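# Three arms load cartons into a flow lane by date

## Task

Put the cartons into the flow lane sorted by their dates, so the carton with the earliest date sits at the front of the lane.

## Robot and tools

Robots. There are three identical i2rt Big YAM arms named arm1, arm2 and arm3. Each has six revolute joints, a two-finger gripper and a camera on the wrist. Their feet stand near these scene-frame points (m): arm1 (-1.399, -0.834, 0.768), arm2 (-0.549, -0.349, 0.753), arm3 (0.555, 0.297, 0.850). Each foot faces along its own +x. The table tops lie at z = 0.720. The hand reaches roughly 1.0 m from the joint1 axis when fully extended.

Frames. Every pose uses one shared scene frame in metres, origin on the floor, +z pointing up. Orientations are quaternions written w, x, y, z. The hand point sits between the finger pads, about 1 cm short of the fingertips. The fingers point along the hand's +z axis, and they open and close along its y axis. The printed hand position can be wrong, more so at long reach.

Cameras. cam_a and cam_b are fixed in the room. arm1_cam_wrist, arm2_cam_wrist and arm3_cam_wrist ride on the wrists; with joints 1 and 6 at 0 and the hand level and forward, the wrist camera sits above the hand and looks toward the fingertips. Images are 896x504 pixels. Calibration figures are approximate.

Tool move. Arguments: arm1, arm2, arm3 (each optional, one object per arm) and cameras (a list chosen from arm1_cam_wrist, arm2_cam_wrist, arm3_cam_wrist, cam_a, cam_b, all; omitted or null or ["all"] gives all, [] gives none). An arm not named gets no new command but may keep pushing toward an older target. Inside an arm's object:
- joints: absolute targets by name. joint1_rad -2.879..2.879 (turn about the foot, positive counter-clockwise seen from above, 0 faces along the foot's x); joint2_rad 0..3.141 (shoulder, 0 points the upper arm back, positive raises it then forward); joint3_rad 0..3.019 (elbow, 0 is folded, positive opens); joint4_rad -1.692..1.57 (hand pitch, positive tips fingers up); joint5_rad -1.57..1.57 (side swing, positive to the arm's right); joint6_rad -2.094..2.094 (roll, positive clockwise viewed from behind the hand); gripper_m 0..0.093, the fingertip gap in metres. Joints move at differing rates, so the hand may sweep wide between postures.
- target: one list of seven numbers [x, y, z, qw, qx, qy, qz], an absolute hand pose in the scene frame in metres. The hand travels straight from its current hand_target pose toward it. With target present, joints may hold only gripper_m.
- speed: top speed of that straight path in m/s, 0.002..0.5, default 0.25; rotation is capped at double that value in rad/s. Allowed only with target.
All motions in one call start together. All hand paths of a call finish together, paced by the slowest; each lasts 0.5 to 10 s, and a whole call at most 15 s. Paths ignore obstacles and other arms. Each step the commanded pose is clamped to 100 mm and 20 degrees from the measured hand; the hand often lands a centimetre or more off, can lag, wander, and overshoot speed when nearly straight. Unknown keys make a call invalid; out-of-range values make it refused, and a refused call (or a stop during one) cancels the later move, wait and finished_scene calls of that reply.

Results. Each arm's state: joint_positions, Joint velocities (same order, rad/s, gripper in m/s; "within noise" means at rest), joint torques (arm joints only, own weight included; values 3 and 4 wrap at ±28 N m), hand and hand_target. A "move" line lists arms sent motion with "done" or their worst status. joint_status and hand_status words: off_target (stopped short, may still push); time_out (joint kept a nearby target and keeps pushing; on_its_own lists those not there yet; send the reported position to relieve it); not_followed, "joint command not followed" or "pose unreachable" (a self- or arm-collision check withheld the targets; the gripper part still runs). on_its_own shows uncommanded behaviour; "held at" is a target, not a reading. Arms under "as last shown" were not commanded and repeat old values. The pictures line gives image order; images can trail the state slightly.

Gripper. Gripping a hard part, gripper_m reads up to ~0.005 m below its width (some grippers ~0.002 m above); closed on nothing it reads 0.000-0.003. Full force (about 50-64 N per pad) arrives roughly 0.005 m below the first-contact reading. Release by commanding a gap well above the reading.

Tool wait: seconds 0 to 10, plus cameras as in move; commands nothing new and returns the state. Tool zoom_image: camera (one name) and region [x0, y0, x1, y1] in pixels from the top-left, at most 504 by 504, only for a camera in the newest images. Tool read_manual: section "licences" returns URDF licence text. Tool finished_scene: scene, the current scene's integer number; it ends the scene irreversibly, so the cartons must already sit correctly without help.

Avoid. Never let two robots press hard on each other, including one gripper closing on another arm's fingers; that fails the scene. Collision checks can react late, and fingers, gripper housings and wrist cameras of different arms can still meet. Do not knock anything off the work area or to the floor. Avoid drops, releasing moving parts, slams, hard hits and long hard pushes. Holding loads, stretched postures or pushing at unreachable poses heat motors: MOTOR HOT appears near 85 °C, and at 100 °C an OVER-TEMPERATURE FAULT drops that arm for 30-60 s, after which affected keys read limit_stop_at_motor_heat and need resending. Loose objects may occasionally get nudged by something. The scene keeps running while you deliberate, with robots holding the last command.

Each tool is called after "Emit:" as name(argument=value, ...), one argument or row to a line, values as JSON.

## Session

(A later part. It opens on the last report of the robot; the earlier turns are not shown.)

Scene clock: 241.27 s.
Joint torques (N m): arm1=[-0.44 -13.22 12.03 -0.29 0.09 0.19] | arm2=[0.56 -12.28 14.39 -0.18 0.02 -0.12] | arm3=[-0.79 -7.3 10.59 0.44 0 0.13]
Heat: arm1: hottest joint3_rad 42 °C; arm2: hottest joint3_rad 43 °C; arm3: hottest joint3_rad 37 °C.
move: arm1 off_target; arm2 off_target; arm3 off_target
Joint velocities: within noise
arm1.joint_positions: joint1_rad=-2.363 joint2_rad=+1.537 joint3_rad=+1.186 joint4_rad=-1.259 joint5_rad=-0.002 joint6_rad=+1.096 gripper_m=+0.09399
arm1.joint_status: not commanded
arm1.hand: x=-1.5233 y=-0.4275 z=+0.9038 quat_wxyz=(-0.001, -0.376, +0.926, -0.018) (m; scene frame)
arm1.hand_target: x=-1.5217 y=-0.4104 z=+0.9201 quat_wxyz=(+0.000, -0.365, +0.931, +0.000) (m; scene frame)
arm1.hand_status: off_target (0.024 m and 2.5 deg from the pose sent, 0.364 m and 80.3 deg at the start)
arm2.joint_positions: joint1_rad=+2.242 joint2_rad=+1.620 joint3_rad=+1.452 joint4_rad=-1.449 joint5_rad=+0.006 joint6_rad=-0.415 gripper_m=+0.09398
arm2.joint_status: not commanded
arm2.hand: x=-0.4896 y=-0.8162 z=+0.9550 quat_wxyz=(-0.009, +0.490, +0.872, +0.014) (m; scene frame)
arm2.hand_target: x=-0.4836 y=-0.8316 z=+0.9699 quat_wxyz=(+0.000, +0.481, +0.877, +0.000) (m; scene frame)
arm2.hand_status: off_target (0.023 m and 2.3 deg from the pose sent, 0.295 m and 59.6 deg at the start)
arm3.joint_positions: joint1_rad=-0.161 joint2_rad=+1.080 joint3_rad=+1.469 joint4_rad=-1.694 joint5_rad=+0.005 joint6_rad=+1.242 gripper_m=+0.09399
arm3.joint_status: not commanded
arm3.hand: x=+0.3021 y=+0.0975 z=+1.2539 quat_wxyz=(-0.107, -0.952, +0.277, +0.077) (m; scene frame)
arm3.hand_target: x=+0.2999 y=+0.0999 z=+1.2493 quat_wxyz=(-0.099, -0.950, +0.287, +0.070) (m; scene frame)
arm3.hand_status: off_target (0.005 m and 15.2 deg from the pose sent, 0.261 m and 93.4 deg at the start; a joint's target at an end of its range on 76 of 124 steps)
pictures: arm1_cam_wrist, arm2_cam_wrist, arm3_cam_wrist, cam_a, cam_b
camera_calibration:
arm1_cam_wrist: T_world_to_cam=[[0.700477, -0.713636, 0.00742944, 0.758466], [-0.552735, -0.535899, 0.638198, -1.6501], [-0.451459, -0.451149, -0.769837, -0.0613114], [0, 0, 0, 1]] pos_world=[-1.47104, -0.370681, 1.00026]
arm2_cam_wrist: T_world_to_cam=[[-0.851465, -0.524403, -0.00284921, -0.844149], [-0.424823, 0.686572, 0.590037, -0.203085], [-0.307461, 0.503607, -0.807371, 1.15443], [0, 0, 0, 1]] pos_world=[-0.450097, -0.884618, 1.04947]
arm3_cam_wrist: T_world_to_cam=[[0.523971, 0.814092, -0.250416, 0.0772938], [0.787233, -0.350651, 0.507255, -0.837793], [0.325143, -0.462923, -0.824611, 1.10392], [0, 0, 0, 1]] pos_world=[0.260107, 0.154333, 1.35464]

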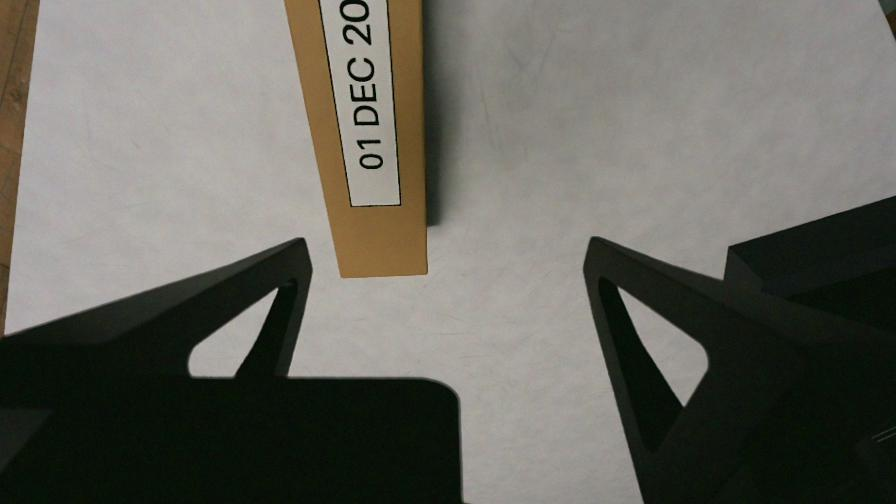

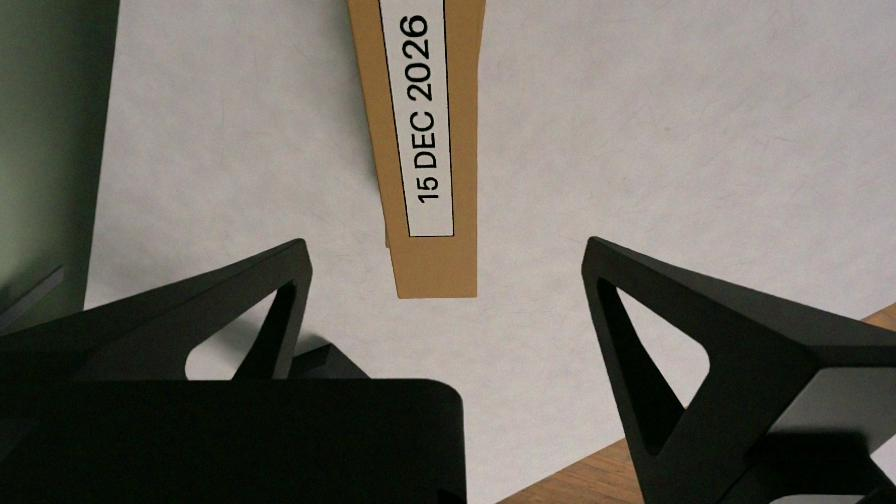

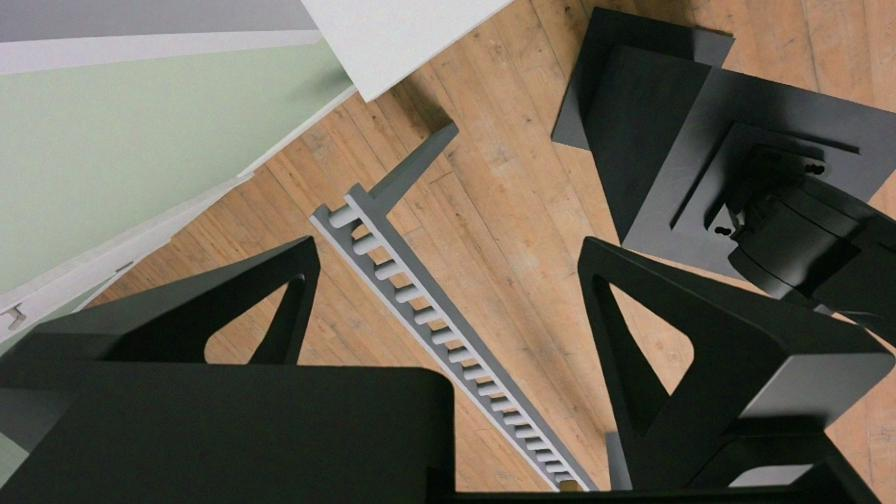

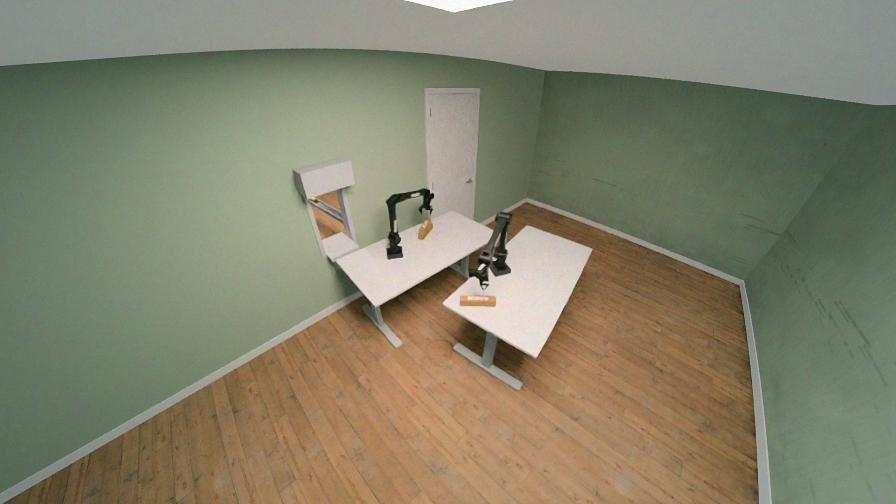

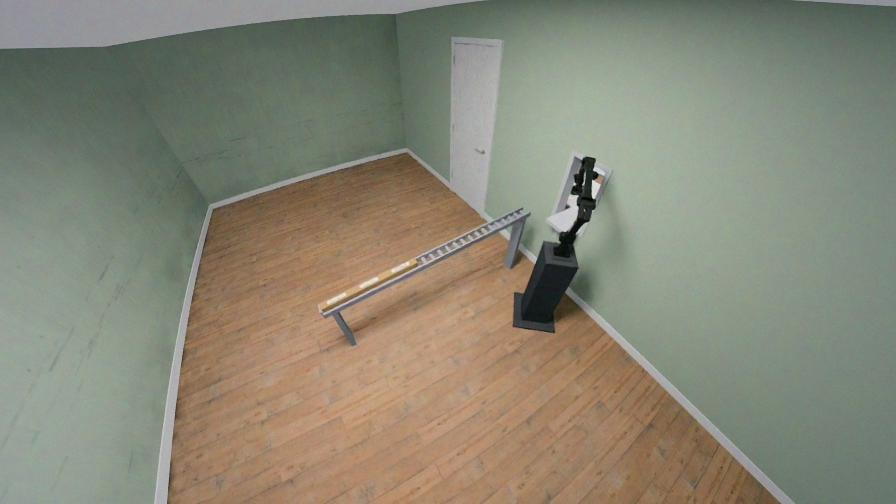

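Emit:
zoom_image(
  camera="arm2_cam_wrist",
  region=[330, 0, 530, 310],
)

Emit:
zoom_image(
  camera="arm1_cam_wrist",
  region=[270, 0, 470, 290],
)

Scaled by 1.626 from the camera's 896x504 image, which has a finer 1280x720 frame.

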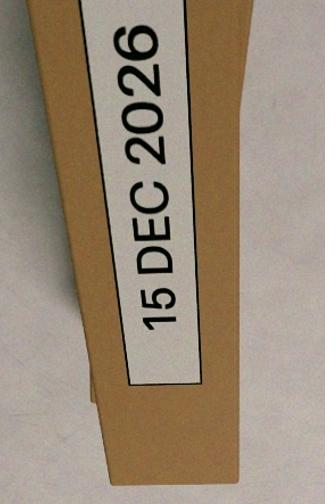

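Scaled by 1.738 from the camera's 896x504 image, which has a finer 1280x720 frame.

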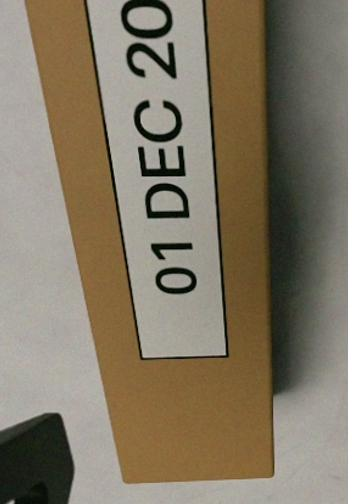

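Emit:
move(
  arm1={"target": [-1.5595, -0.373, 0.866, 0.0, -0.3567, 0.9342, 0.0], "speed": 0.2},
  arm2={"target": [-0.4645, -0.839, 0.895, 0.0, 0.4602, 0.8878, 0.0], "speed": 0.2},
  arm3={"joints": {"joint1_rad": 0.99, "joint6_rad": -0.3, "joint4_rad": -1.6}},
  cameras=["arm1_cam_wrist", "arm2_cam_wrist"],
)

Scene clock: 275.60 s.
Joint torques (N m): arm1=[1.79 -15.74 11.28 0.39 0.15 0.13] | arm2=[0.56 -12.98 9.11 0.75 -0.01 -0.12] | arm3=[1.08 -8 10.91 1.22 -0.04 -0.03]
Heat: arm1: hottest joint3_rad 42 °C; arm2: hottest joint3_rad 47 °C; arm3: hottest joint3_rad 37 °C.
move: arm1 off_target; arm2 done; arm3 done
Joint velocities: within noise
arm1.joint_positions: joint1_rad=-2.339 joint2_rad=+1.703 joint3_rad=+1.242 joint4_rad=-1.170 joint5_rad=-0.004 joint6_rad=+1.167 gripper_m=+0.09399
arm1.joint_status: not commanded
arm1.hand: x=-1.5463 y=-0.3921 z=+0.8511 quat_wxyz=(-0.001, -0.354, +0.935, -0.028) (m; scene frame)
arm1.hand_target: x=-1.5592 y=-0.3740 z=+0.8665 quat_wxyz=(+0.000, -0.357, +0.934, +0.000) (m; scene frame)
arm1.hand_status: off_target (0.028 m and 3.2 deg from the pose sent, 0.076 m and 3.2 deg at the start)
arm2.joint_positions: joint1_rad=+2.277 joint2_rad=+1.689 joint3_rad=+1.400 joint4_rad=-1.286 joint5_rad=+0.006 joint6_rad=-0.428 gripper_m=+0.09398
arm2.joint_status: not commanded
arm2.hand: x=-0.4689 y=-0.8398 z=+0.9034 quat_wxyz=(+0.003, +0.469, +0.883, -0.003) (m; scene frame)
arm2.hand_target: x=-0.4646 y=-0.8389 z=+0.8952 quat_wxyz=(+0.000, +0.460, +0.888, +0.000) (m; scene frame)
arm2.hand_status: done (0.009 m and 1.3 deg from the pose sent, 0.069 m and 4.3 deg at the start)
arm3.joint_positions: joint1_rad=+0.979 joint2_rad=+1.084 joint3_rad=+1.469 joint4_rad=-1.608 joint5_rad=+0.003 joint6_rad=-0.291 gripper_m=+0.09405
arm3.joint_status: all done
arm3.hand: x=+0.6359 y=-0.0350 z=+1.2598 quat_wxyz=(-0.120, -0.487, -0.856, +0.126) (m; scene frame)
arm3.hand_target: x=+0.6404 y=-0.0374 z=+1.2572 quat_wxyz=(-0.120, -0.479, -0.861, +0.125) (m; scene frame)
arm3.hand_status: not commanded
pictures: arm1_cam_wrist, arm2_cam_wrist
camera_calibration:
arm1_cam_wrist: T_world_to_cam=[[0.665991, -0.745474, 0.026921, 0.717842], [-0.581849, -0.496551, 0.644119, -1.64476], [-0.466806, -0.444641, -0.764452, -0.121991], [0, 0, 0, 1]] pos_world=[-1.49203, -0.33582, 0.946842]
arm2_cam_wrist: T_world_to_cam=[[-0.825742, -0.563834, 0.0155074, -0.876631], [-0.460727, 0.690091, 0.558126, -0.132655], [-0.325392, 0.453724, -0.829611, 1.10079], [0, 0, 0, 1]] pos_world=[-0.426799, -0.902187, 1.00086]

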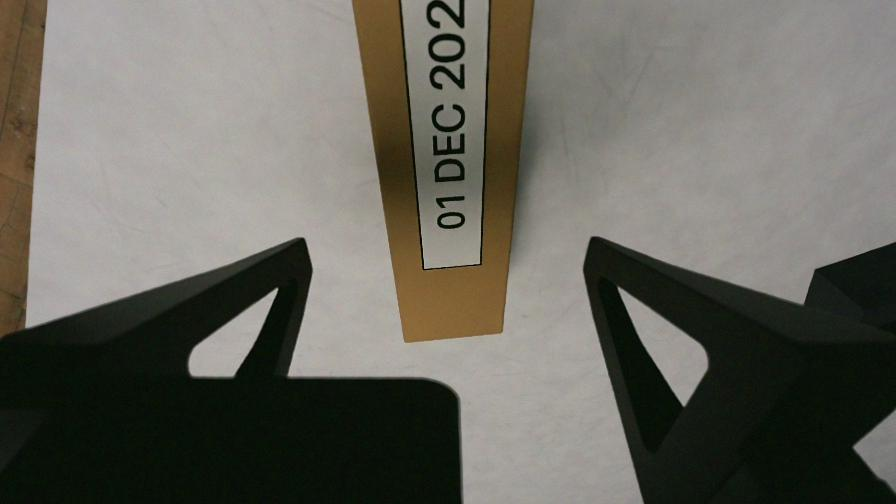

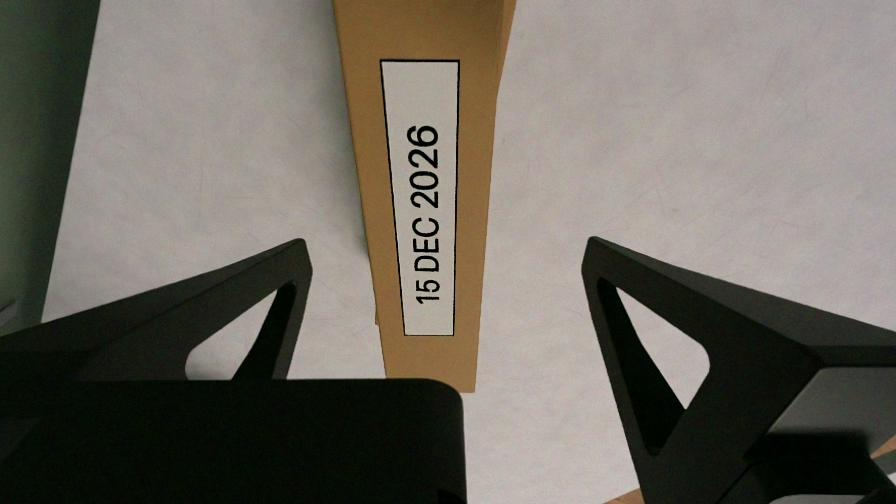

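Emit:
move(
  arm1={"target": [-1.566, -0.378, 0.772, 0.0, -0.3706, 0.9288, 0.0], "speed": 0.12},
  arm2={"target": [-0.470, -0.818, 0.812, 0.0, 0.4656, 0.885, 0.0], "speed": 0.12},
  arm3={"target": [0.95, -0.28, 1.0, 0.0, 0.0, 1.0, 0.0], "speed": 0.3},
)

Scene clock: 296.70 s.
Joint torques (N m): arm1=[2.14 -12.51 5.94 2.04 0 -0.01] | arm2=[0.26 -12.28 7.88 0.76 -0.01 -0.05] | arm3=[0.56 -26.52 15.5 0.08 0.07 -0.02]
Heat: arm1: hottest joint3_rad 42 °C; arm2: hottest joint3_rad 47 °C; arm3: hottest joint3_rad 38 °C.
move: arm1 off_target; arm2 off_target; arm3 off_target
Joint velocities: within noise
arm1.joint_positions: joint1_rad=-2.327 joint2_rad=+1.775 joint3_rad=+1.187 joint4_rad=-0.980 joint5_rad=+0.000 joint6_rad=+1.167 gripper_m=+0.09399
arm1.joint_status: not commanded
arm1.hand: x=-1.5565 y=-0.3769 z=+0.7998 quat_wxyz=(+0.002, -0.360, +0.933, +0.004) (m; scene frame)
arm1.hand_target: x=-1.5653 y=-0.3795 z=+0.7732 quat_wxyz=(+0.000, -0.371, +0.929, +0.000) (m; scene frame)
arm1.hand_status: off_target (0.029 m and 1.4 deg from the pose sent, 0.083 m and 3.8 deg at the start)
arm2.joint_positions: joint1_rad=+2.277 joint2_rad=+1.714 joint3_rad=+1.214 joint4_rad=-1.060 joint5_rad=+0.006 joint6_rad=-0.428 gripper_m=+0.09398
arm2.joint_status: not commanded
arm2.hand: x=-0.4711 y=-0.8227 z=+0.8256 quat_wxyz=(+0.008, +0.469, +0.883, -0.009) (m; scene frame)
arm2.hand_target: x=-0.4701 y=-0.8178 z=+0.8123 quat_wxyz=(+0.000, +0.466, +0.885, +0.000) (m; scene frame)
arm2.hand_status: off_target (0.014 m and 1.4 deg from the pose sent, 0.094 m and 0.7 deg at the start)
arm3.joint_positions: joint1_rad=+1.332 joint2_rad=+2.234 joint3_rad=+2.270 joint4_rad=-1.610 joint5_rad=-0.001 joint6_rad=-0.960 gripper_m=+0.09405
arm3.joint_status: not commanded
arm3.hand: x=+0.9416 y=-0.2728 z=+1.0054 quat_wxyz=(+0.000, -0.007, -1.000, -0.002) (m; scene frame)
arm3.hand_target: x=+0.9498 y=-0.2794 z=+0.9997 quat_wxyz=(+0.000, +0.000, -1.000, +0.001) (m; scene frame)
arm3.hand_status: off_target (0.012 m and 0.8 deg from the pose sent, 0.476 m and 62.3 deg at the start)
pictures: arm1_cam_wrist, arm2_cam_wrist, arm3_cam_wrist, cam_a, cam_b
camera_calibration:
arm1_cam_wrist: T_world_to_cam=[[0.67472, -0.73745, -0.0303487, 0.799793], [-0.56502, -0.542539, 0.621614, -1.58326], [-0.474874, -0.402268, -0.782736, -0.14113], [0, 0, 0, 1]] pos_world=[-1.50123, -0.325944, 0.89798]
arm2_cam_wrist: T_world_to_cam=[[-0.825818, -0.563528, 0.0214572, -0.87234], [-0.461939, 0.697791, 0.547449, -0.087603], [-0.323475, 0.442181, -0.836564, 1.02501], [0, 0, 0, 1]] pos_world=[-0.429297, -0.883699, 0.92416]
arm3_cam_wrist: T_world_to_cam=[[-0.0291964, -0.999552, -0.00666019, -0.237559], [-0.803386, 0.019501, 0.595139, 0.165247], [-0.594742, 0.0227266, -0.803596, 1.49708], [0, 0, 0, 1]] pos_world=[1.0162, -0.274698, 1.10312]

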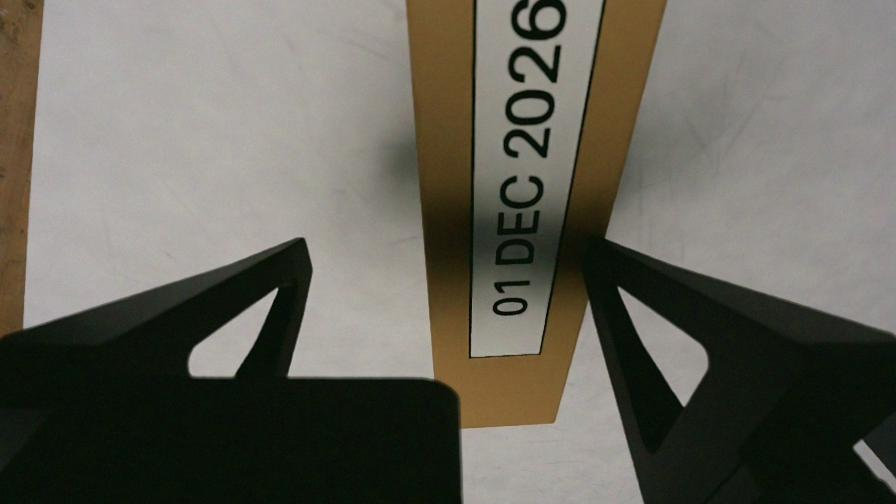

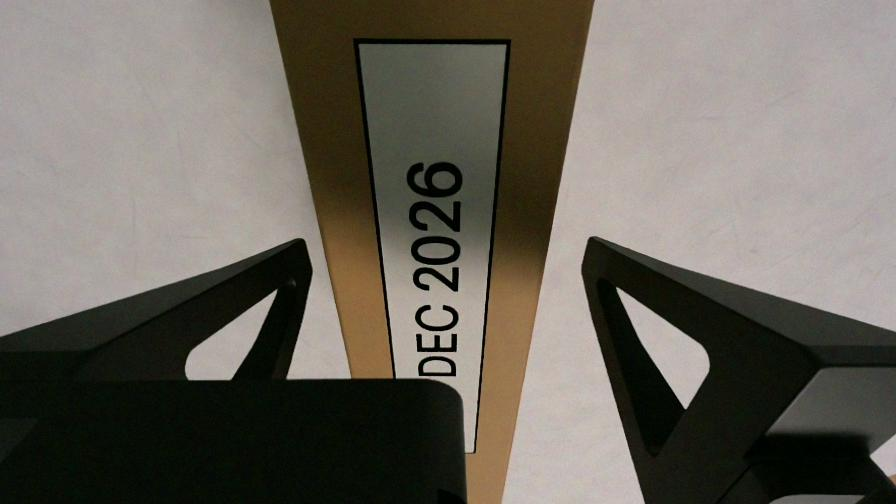

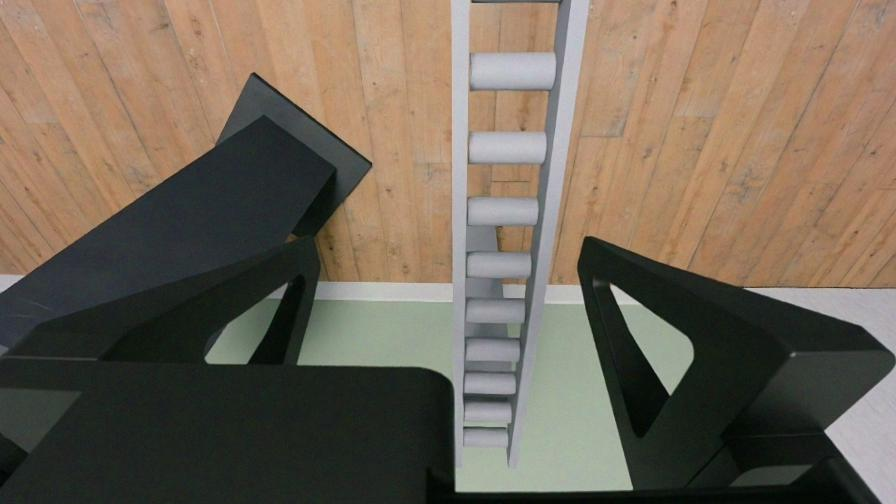

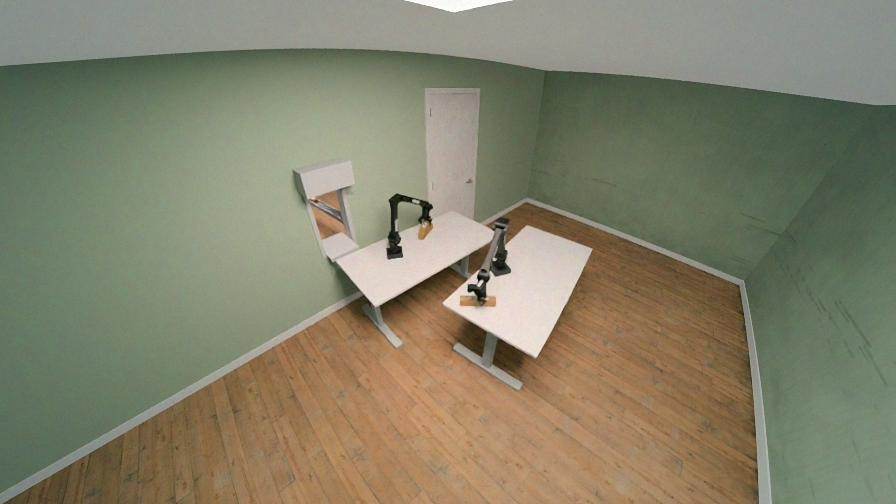

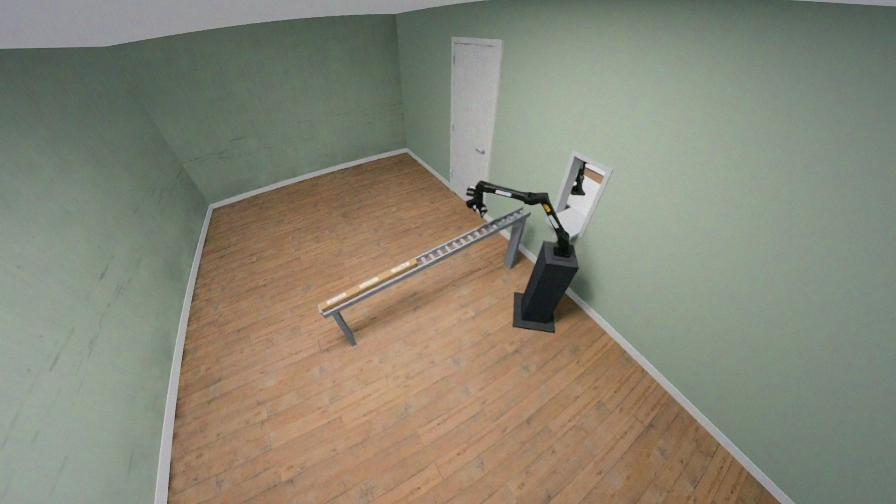

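Emit:
move(
  arm1={"target": [-1.545, -0.410, 0.875, 0.0, -0.3706, 0.9288, 0.0], "speed": 0.15},
  arm2={"target": [-0.4715, -0.818, 0.793, 0.0, 0.4656, 0.885, 0.0], "speed": 0.12},
  cameras=["arm1_cam_wrist", "arm2_cam_wrist"],
)

Scene clock: 313.60 s.
Joint torques (N m): arm1=[0.62 -14.62 9.58 -0.27 0.09 -0.04] | arm2=[-0.03 -12.34 7.62 0.83 -0.01 -0.08] | arm3=[0.56 -26.58 15.58 -0.02 0.08 -0.02]
Heat: arm1: hottest joint3_rad 41 °C; arm2: hottest joint3_rad 47 °C; arm3: hottest joint3_rad 43 °C.
move: arm1 off_target; arm2 off_target
Joint velocities: within noise
arm1.joint_positions: joint1_rad=-2.327 joint2_rad=+1.604 joint3_rad=+1.159 joint4_rad=-1.145 joint5_rad=-0.002 joint6_rad=+1.152 gripper_m=+0.09399
arm1.joint_status: not commanded
arm1.hand: x=-1.5433 y=-0.4166 z=+0.8661 quat_wxyz=(+0.000, -0.367, +0.930, -0.007) (m; scene frame)
arm1.hand_target: x=-1.5450 y=-0.4102 z=+0.8750 quat_wxyz=(+0.000, -0.371, +0.929, +0.000) (m; scene frame)
arm1.hand_status: off_target (0.011 m and 1.0 deg from the pose sent, 0.083 m and 1.4 deg at the start)
arm2.joint_positions: joint1_rad=+2.277 joint2_rad=+1.739 joint3_rad=+1.192 joint4_rad=-1.012 joint5_rad=+0.006 joint6_rad=-0.428 gripper_m=+0.09398
arm2.joint_status: not commanded
arm2.hand: x=-0.4709 y=-0.8232 z=+0.8072 quat_wxyz=(+0.008, +0.469, +0.883, -0.009) (m; scene frame)
arm2.hand_target: x=-0.4716 y=-0.8177 z=+0.7933 quat_wxyz=(+0.000, +0.466, +0.885, +0.000) (m; scene frame)
arm2.hand_status: off_target (0.015 m and 1.5 deg from the pose sent, 0.033 m and 1.4 deg at the start)
arm3: as last shown
arm3.joint_positions: joint1_rad=+1.332 joint2_rad=+2.234 joint3_rad=+2.270 joint4_rad=-1.611 joint5_rad=-0.001 joint6_rad=-0.961 gripper_m=+0.09405
arm3.hand: x=+0.9415 y=-0.2727 z=+1.0054 quat_wxyz=(+0.000, -0.007, -1.000, -0.002) (m; scene frame)
pictures: arm1_cam_wrist, arm2_cam_wrist
camera_calibration:
arm1_cam_wrist: T_world_to_cam=[[0.685926, -0.727595, -0.010508, 0.767821], [-0.560289, -0.537306, 0.63038, -1.63671], [-0.464307, -0.426507, -0.776216, -0.0984925], [0, 0, 0, 1]] pos_world=[-1.48943, -0.362759, 0.963368]
arm2_cam_wrist: T_world_to_cam=[[-0.825816, -0.563513, 0.0219306, -0.872421], [-0.462079, 0.698435, 0.546509, -0.0757969], [-0.323282, 0.441182, -0.837166, 1.0096], [0, 0, 0, 1]] pos_world=[-0.429097, -0.8841, 0.90576]

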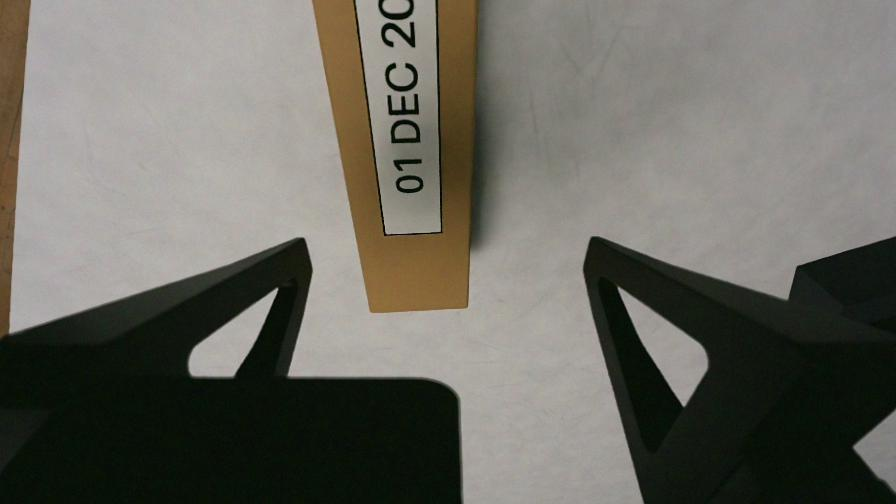

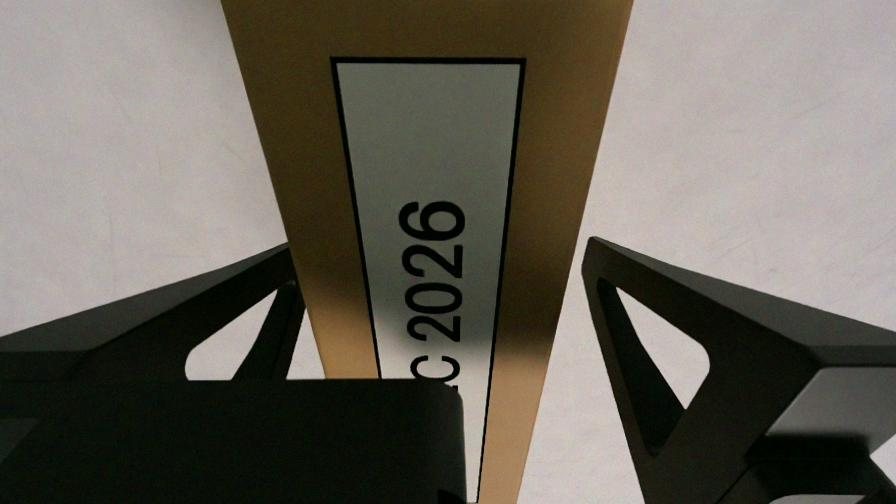

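Emit:
move(
  arm1={"target": [-1.5543, -0.3862, 0.815, 0.0, -0.3706, 0.9288, 0.0], "speed": 0.15},
  arm2={"joints": {"gripper_m": 0.048}},
  cameras=["arm1_cam_wrist", "arm2_cam_wrist"],
)

Scene clock: 323.67 s.
Joint torques (N m): arm1=[0.79 -15.97 8.72 0.44 0.1 -0.03] | arm2=[-0.03 -12.34 7.62 0.73 0.05 -0.08] | arm3=[0.62 -26.52 15.54 0.01 0.05 -0.04]
Heat: arm1: hottest joint3_rad 41 °C; arm2: hottest joint3_rad 46 °C; arm3: hottest joint3_rad 45 °C.
move: arm1 off_target; arm2 off_target
Joint velocities: within noise
arm1.joint_positions: joint1_rad=-2.327 joint2_rad=+1.735 joint3_rad=+1.159 joint4_rad=-1.030 joint5_rad=-0.002 joint6_rad=+1.152 gripper_m=+0.09399
arm1.joint_status: not commanded
arm1.hand: x=-1.5498 y=-0.3973 z=+0.8088 quat_wxyz=(+0.000, -0.367, +0.930, -0.015) (m; scene frame)
arm1.hand_target: x=-1.5543 y=-0.3865 z=+0.8151 quat_wxyz=(+0.000, -0.371, +0.929, +0.000) (m; scene frame)
arm1.hand_status: off_target (0.013 m and 1.8 deg from the pose sent, 0.060 m and 1.0 deg at the start)
arm2.joint_positions: joint1_rad=+2.277 joint2_rad=+1.739 joint3_rad=+1.192 joint4_rad=-1.011 joint5_rad=+0.004 joint6_rad=-0.428 gripper_m=+0.06058
arm2.joint_status: gripper_m off_target (ended at +0.06060, target +0.04800)
arm2.hand: x=-0.4706 y=-0.8233 z=+0.8072 quat_wxyz=(+0.009, +0.469, +0.883, -0.009) (m; scene frame)
arm2.hand_target: x=-0.4716 y=-0.8178 z=+0.7933 quat_wxyz=(+0.000, +0.466, +0.885, +0.000) (m; scene frame)
arm2.hand_status: not commanded
arm3: as last shown
pictures: arm1_cam_wrist, arm2_cam_wrist
camera_calibration:
arm1_cam_wrist: T_world_to_cam=[[0.686184, -0.727416, 0.00406903, 0.774471], [-0.563393, -0.527903, 0.635537, -1.59906], [-0.460152, -0.438388, -0.77206, -0.139308], [0, 0, 0, 1]] pos_world=[-1.49643, -0.341857, 0.905557]
arm2_cam_wrist: T_world_to_cam=[[-0.825852, -0.5635, 0.0209059, -0.871471], [-0.462946, 0.698718, 0.545412, -0.0748619], [-0.321947, 0.440751, -0.837907, 1.01062], [0, 0, 0, 1]] pos_world=[-0.428996, -0.8842, 0.905859]

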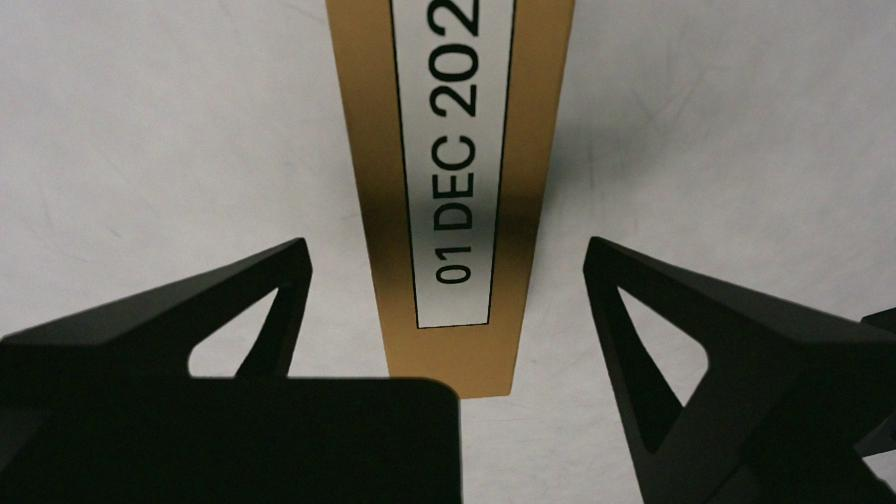

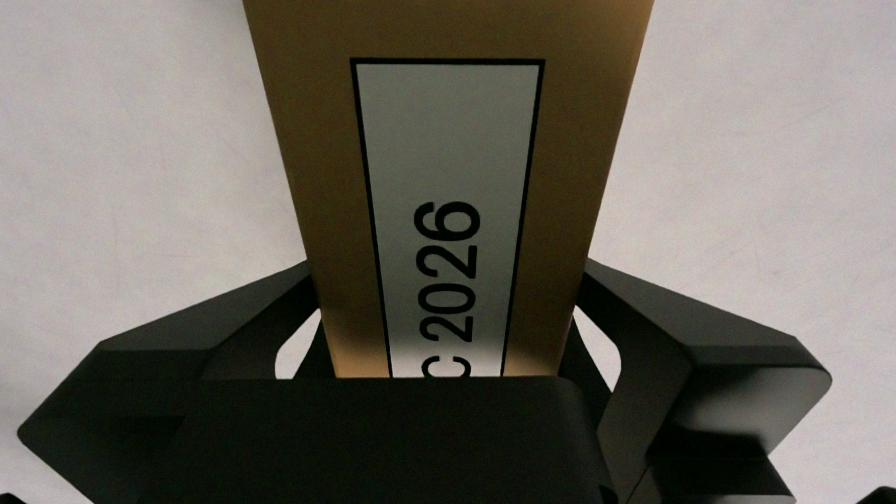

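Emit:
move(
  arm1={"target": [-1.5543, -0.3872, 0.75, 0.0, -0.3726, 0.928, 0.0], "speed": 0.12},
  arm2={"target": [-0.475, -0.818, 0.95, 0.0, 0.4656, 0.885, 0.0], "speed": 0.12},
)

Scene clock: 336.60 s.
Joint torques (N m): arm1=[0.85 -15.5 6.65 0.47 0.09 -0.05] | arm2=[-0.38 -13.86 15.09 -0.18 0.03 -0.12] | arm3=[0.56 -26.75 15.54 0.06 0.08 -0.04]
Heat: arm1: hottest joint3_rad 41 °C; arm2: hottest joint3_rad 46 °C; arm3: hottest joint3_rad 46 °C.
move: arm1 done; arm2 off_target
Joint velocities: within noise
arm1.joint_positions: joint1_rad=-2.327 joint2_rad=+1.827 joint3_rad=+1.115 joint4_rad=-0.867 joint5_rad=-0.002 joint6_rad=+1.151 gripper_m=+0.09399
arm1.joint_status: not commanded
arm1.hand: x=-1.5524 y=-0.3891 z=+0.7537 quat_wxyz=(+0.001, -0.368, +0.930, -0.002) (m; scene frame)
arm1.hand_target: x=-1.5544 y=-0.3873 z=+0.7500 quat_wxyz=(+0.000, -0.373, +0.928, +0.000) (m; scene frame)
arm1.hand_status: done (0.005 m and 0.7 deg from the pose sent, 0.060 m and 1.9 deg at the start)
arm2.joint_positions: joint1_rad=+2.277 joint2_rad=+1.615 joint3_rad=+1.351 joint4_rad=-1.389 joint5_rad=+0.006 joint6_rad=-0.429 gripper_m=+0.06058
arm2.joint_status: not commanded
arm2.hand: x=-0.4762 y=-0.7962 z=+0.9203 quat_wxyz=(-0.020, +0.468, +0.883, +0.028) (m; scene frame)
arm2.hand_target: x=-0.4753 y=-0.8160 z=+0.9501 quat_wxyz=(+0.000, +0.466, +0.885, +0.000) (m; scene frame)
arm2.hand_status: off_target (0.037 m and 4.0 deg from the pose sent, 0.143 m and 1.5 deg at the start)
arm3: as last shown
pictures: arm1_cam_wrist, arm2_cam_wrist, arm3_cam_wrist, cam_a, cam_b
camera_calibration:
arm1_cam_wrist: T_world_to_cam=[[0.68649, -0.726848, -0.0205842, 0.801707], [-0.557542, -0.544335, 0.626774, -1.55193], [-0.466774, -0.418798, -0.778929, -0.176959], [0, 0, 0, 1]] pos_world=[-1.49823, -0.336162, 0.851374]
arm2_cam_wrist: T_world_to_cam=[[-0.825201, -0.564569, -0.0174669, -0.828375], [-0.454018, 0.644583, 0.615126, -0.261073], [-0.336022, 0.515533, -0.788236, 1.09873], [0, 0, 0, 1]] pos_world=[-0.43291, -0.865824, 1.01218]
arm3_cam_wrist: T_world_to_cam=[[-0.0288512, -0.999559, -0.00703023, -0.237404], [-0.803314, 0.0190002, 0.595253, 0.164908], [-0.594857, 0.0228213, -0.803508, 1.49713], [0, 0, 0, 1]] pos_world=[1.0162, -0.274599, 1.10312]

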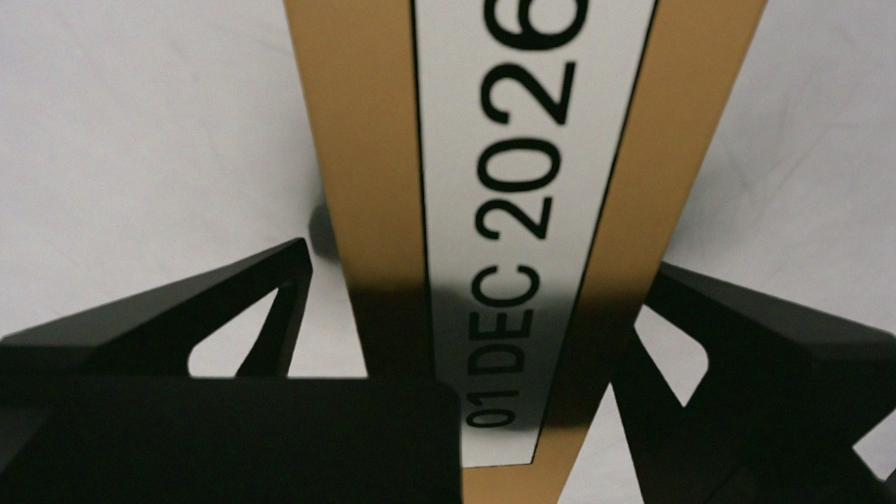

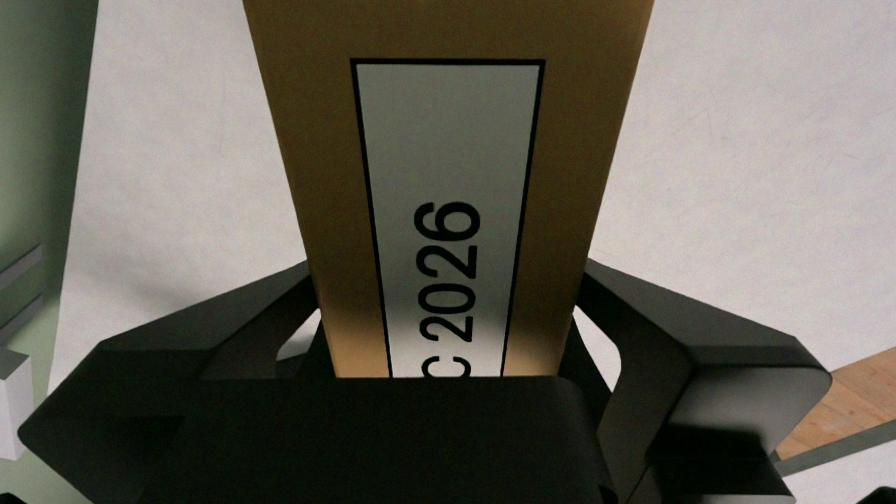

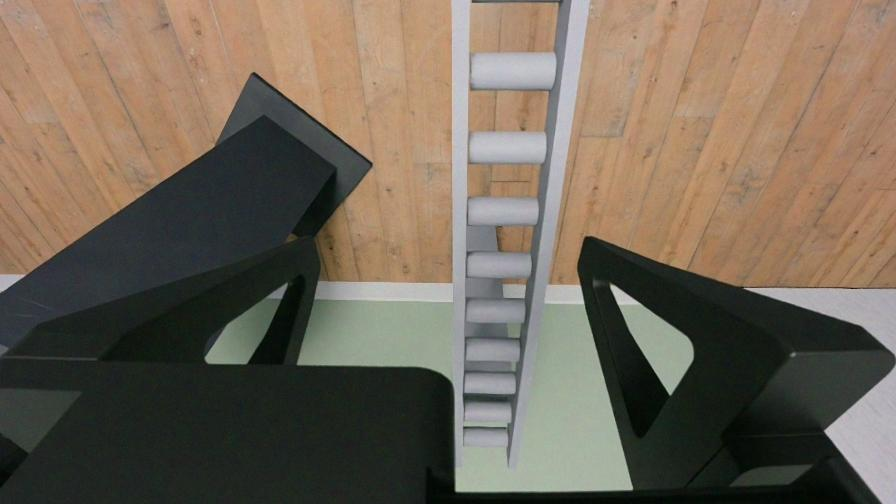

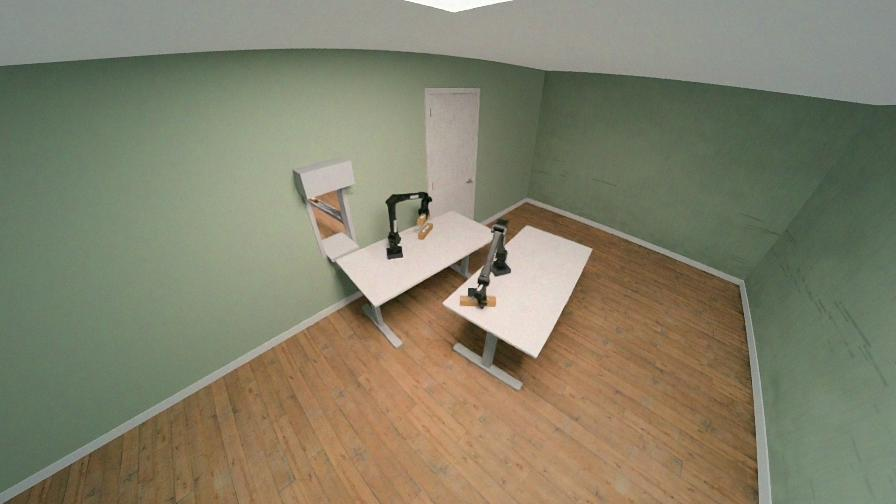

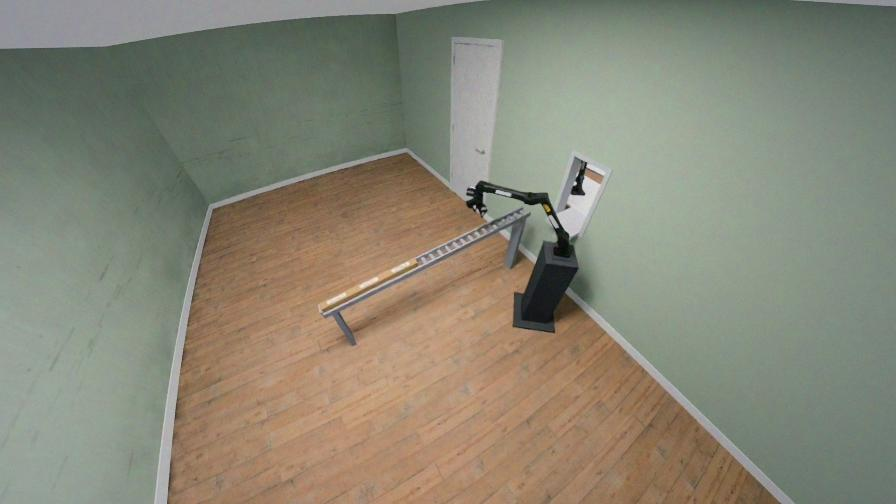

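Emit:
move(
  arm1={"joints": {"gripper_m": 0.048}},
  arm2={"target": [-0.735, -0.885, 0.93, 0.0, 0.8131, 0.5821, 0.0], "speed": 0.2},
  cameras=["arm1_cam_wrist", "arm2_cam_wrist"],
)

Scene clock: 354.60 s.
Joint torques (N m): arm1=[0.85 -15.38 6.84 0.4 0.13 -0.05] | arm2=[-0.15 -16.21 15.46 -0.4 0.02 0.03] | arm3=[0.62 -26.46 15.61 0.02 0.09 -0.04]
Heat: arm1: hottest joint3_rad 41 °C; arm2: hottest joint3_rad 48 °C; arm3: hottest joint3_rad 48 °C.
move: arm1 off_target; arm2 off_target
Joint velocities: within noise
arm1.joint_positions: joint1_rad=-2.327 joint2_rad=+1.827 joint3_rad=+1.112 joint4_rad=-0.864 joint5_rad=-0.003 joint6_rad=+1.151 gripper_m=+0.06015
arm1.joint_status: gripper_m off_target (ended at +0.06019, target +0.04800)
arm1.hand: x=-1.5522 y=-0.3899 z=+0.7529 quat_wxyz=(+0.000, -0.368, +0.930, -0.002) (m; scene frame)
arm1.hand_target: x=-1.5544 y=-0.3872 z=+0.7501 quat_wxyz=(+0.000, -0.373, +0.928, +0.000) (m; scene frame)
arm1.hand_status: not commanded
arm2.joint_positions: joint1_rad=+1.787 joint2_rad=+1.840 joint3_rad=+1.625 joint4_rad=-1.416 joint5_rad=+0.011 joint6_rad=-0.010 gripper_m=+0.06057
arm2.joint_status: not commanded
arm2.hand: x=-0.7260 y=-0.8645 z=+0.9080 quat_wxyz=(-0.015, +0.808, +0.588, +0.022) (m; scene frame)
arm2.hand_target: x=-0.7344 y=-0.8834 z=+0.9301 quat_wxyz=(+0.000, +0.813, +0.582, +0.000) (m; scene frame)
arm2.hand_status: off_target (0.031 m and 3.1 deg from the pose sent, 0.274 m and 53.1 deg at the start)
arm3: as last shown
pictures: arm1_cam_wrist, arm2_cam_wrist
camera_calibration:
arm1_cam_wrist: T_world_to_cam=[[0.686705, -0.726644, -0.0206111, 0.801458], [-0.556966, -0.544151, 0.627446, -1.55135], [-0.467146, -0.419391, -0.778387, -0.178999], [0, 0, 0, 1]] pos_world=[-1.49803, -0.336862, 0.850575]
arm2_cam_wrist: T_world_to_cam=[[-0.952961, 0.302892, 0.0109943, -0.441896], [0.246902, 0.754743, 0.607785, 0.287937], [0.175796, 0.58191, -0.794026, 1.47456], [0, 0, 0, 1]] pos_world=[-0.751423, -0.941533, 1.00069]

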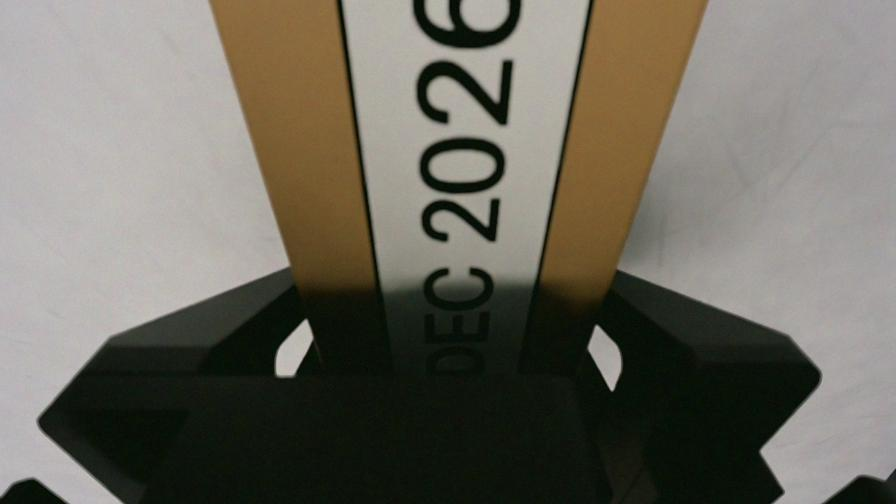

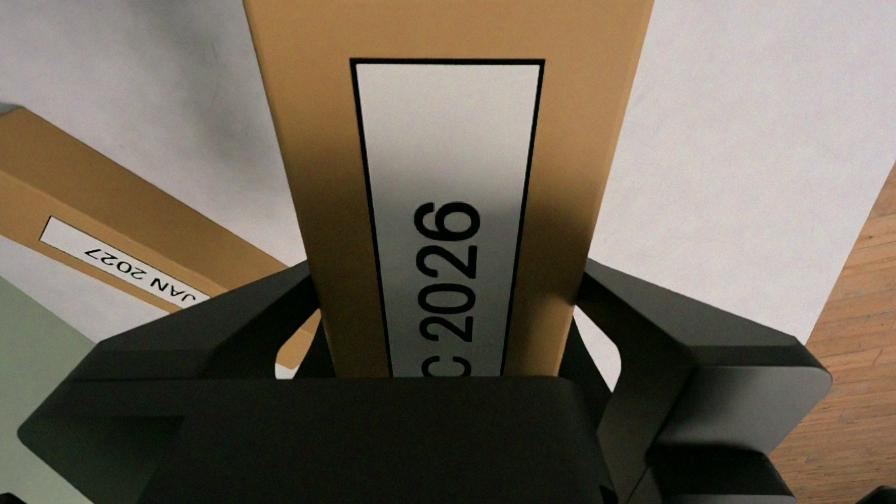

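Emit:
move(
  arm1={"target": [-1.5493, -0.4000, 0.97, 0.0, -0.3726, 0.928, 0.0], "speed": 0.15},
  arm2={"target": [-0.735, -0.885, 0.79, 0.0, 0.8131, 0.5821, 0.0], "speed": 0.15},
  cameras=["arm1_cam_wrist", "arm2_cam_wrist"],
)

Scene clock: 368.67 s.
Joint torques (N m): arm1=[0.79 -16.03 13.33 -0.31 0.18 -0.03] | arm2=[-0.38 -17.49 8.9 0.66 0.04 0.06] | arm3=[0.62 -26.7 15.54 0.05 0.07 -0.02]
Heat: arm1: hottest joint2_rad 40 °C; arm2: hottest joint3_rad 50 °C; arm3: hottest joint3_rad 49 °C.
move: arm1 off_target; arm2 done
Joint velocities: within noise
arm1.joint_positions: joint1_rad=-2.327 joint2_rad=+1.572 joint3_rad=+1.320 joint4_rad=-1.395 joint5_rad=-0.004 joint6_rad=+1.147 gripper_m=+0.06016
arm1.joint_status: not commanded
arm1.hand: x=-1.5435 y=-0.4178 z=+0.9386 quat_wxyz=(-0.002, -0.369, +0.929, -0.036) (m; scene frame)
arm1.hand_target: x=-1.5488 y=-0.4017 z=+0.9701 quat_wxyz=(+0.000, -0.373, +0.928, +0.000) (m; scene frame)
arm1.hand_status: off_target (0.037 m and 4.1 deg from the pose sent, 0.217 m and 0.7 deg at the start)
arm2.joint_positions: joint1_rad=+1.787 joint2_rad=+1.963 joint3_rad=+1.491 joint4_rad=-1.110 joint5_rad=+0.011 joint6_rad=-0.009 gripper_m=+0.06057
arm2.joint_status: not commanded
arm2.hand: x=-0.7315 y=-0.8855 z=+0.7926 quat_wxyz=(+0.000, +0.809, +0.588, +0.002) (m; scene frame)
arm2.hand_target: x=-0.7349 y=-0.8851 z=+0.7900 quat_wxyz=(+0.000, +0.813, +0.582, +0.000) (m; scene frame)
arm2.hand_status: done (0.004 m and 0.8 deg from the pose sent, 0.120 m and 3.1 deg at the start)
arm3: as last shown
pictures: arm1_cam_wrist, arm2_cam_wrist
camera_calibration:
arm1_cam_wrist: T_world_to_cam=[[0.688815, -0.723825, 0.0401341, 0.726445], [-0.568762, -0.505266, 0.649012, -1.70035], [-0.449493, -0.469876, -0.759719, -0.0535168], [0, 0, 0, 1]] pos_world=[-1.49154, -0.358456, 1.03373]
arm2_cam_wrist: T_world_to_cam=[[-0.952373, 0.304714, 0.0116349, -0.43799], [0.257146, 0.782024, 0.567728, 0.438578], [0.163896, 0.54368, -0.823134, 1.37664], [0, 0, 0, 1]] pos_world=[-0.755534, -0.957971, 0.889267]

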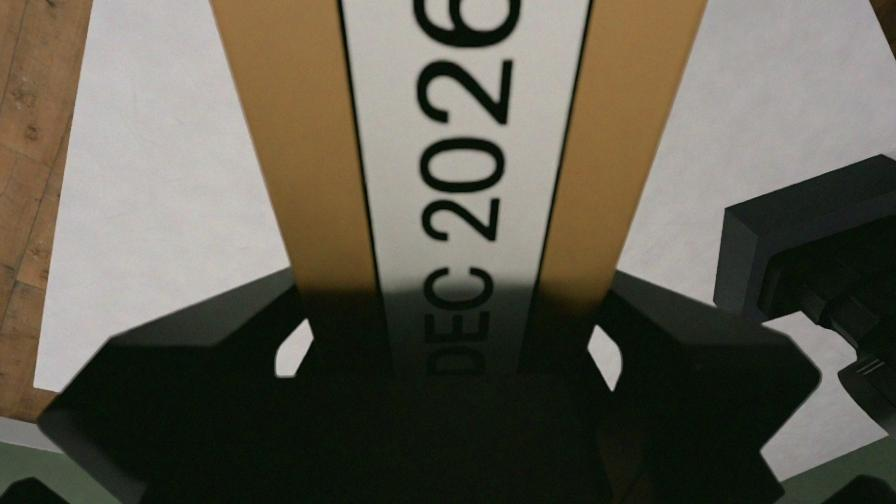

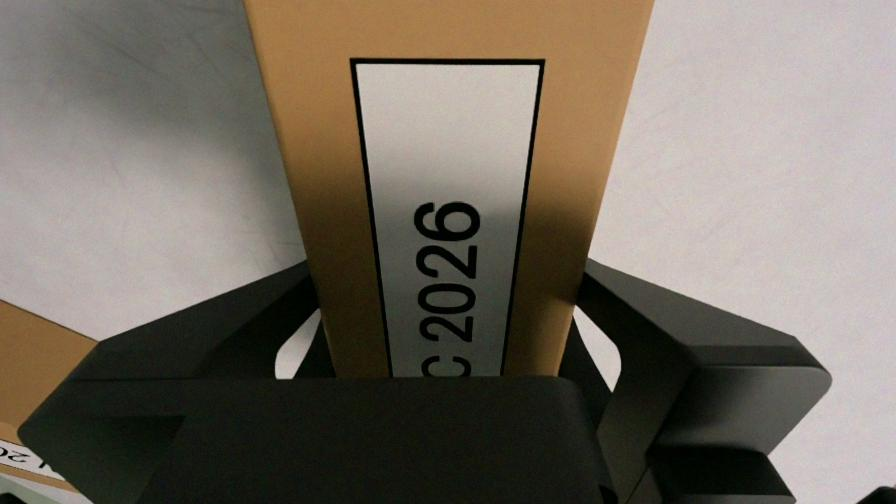

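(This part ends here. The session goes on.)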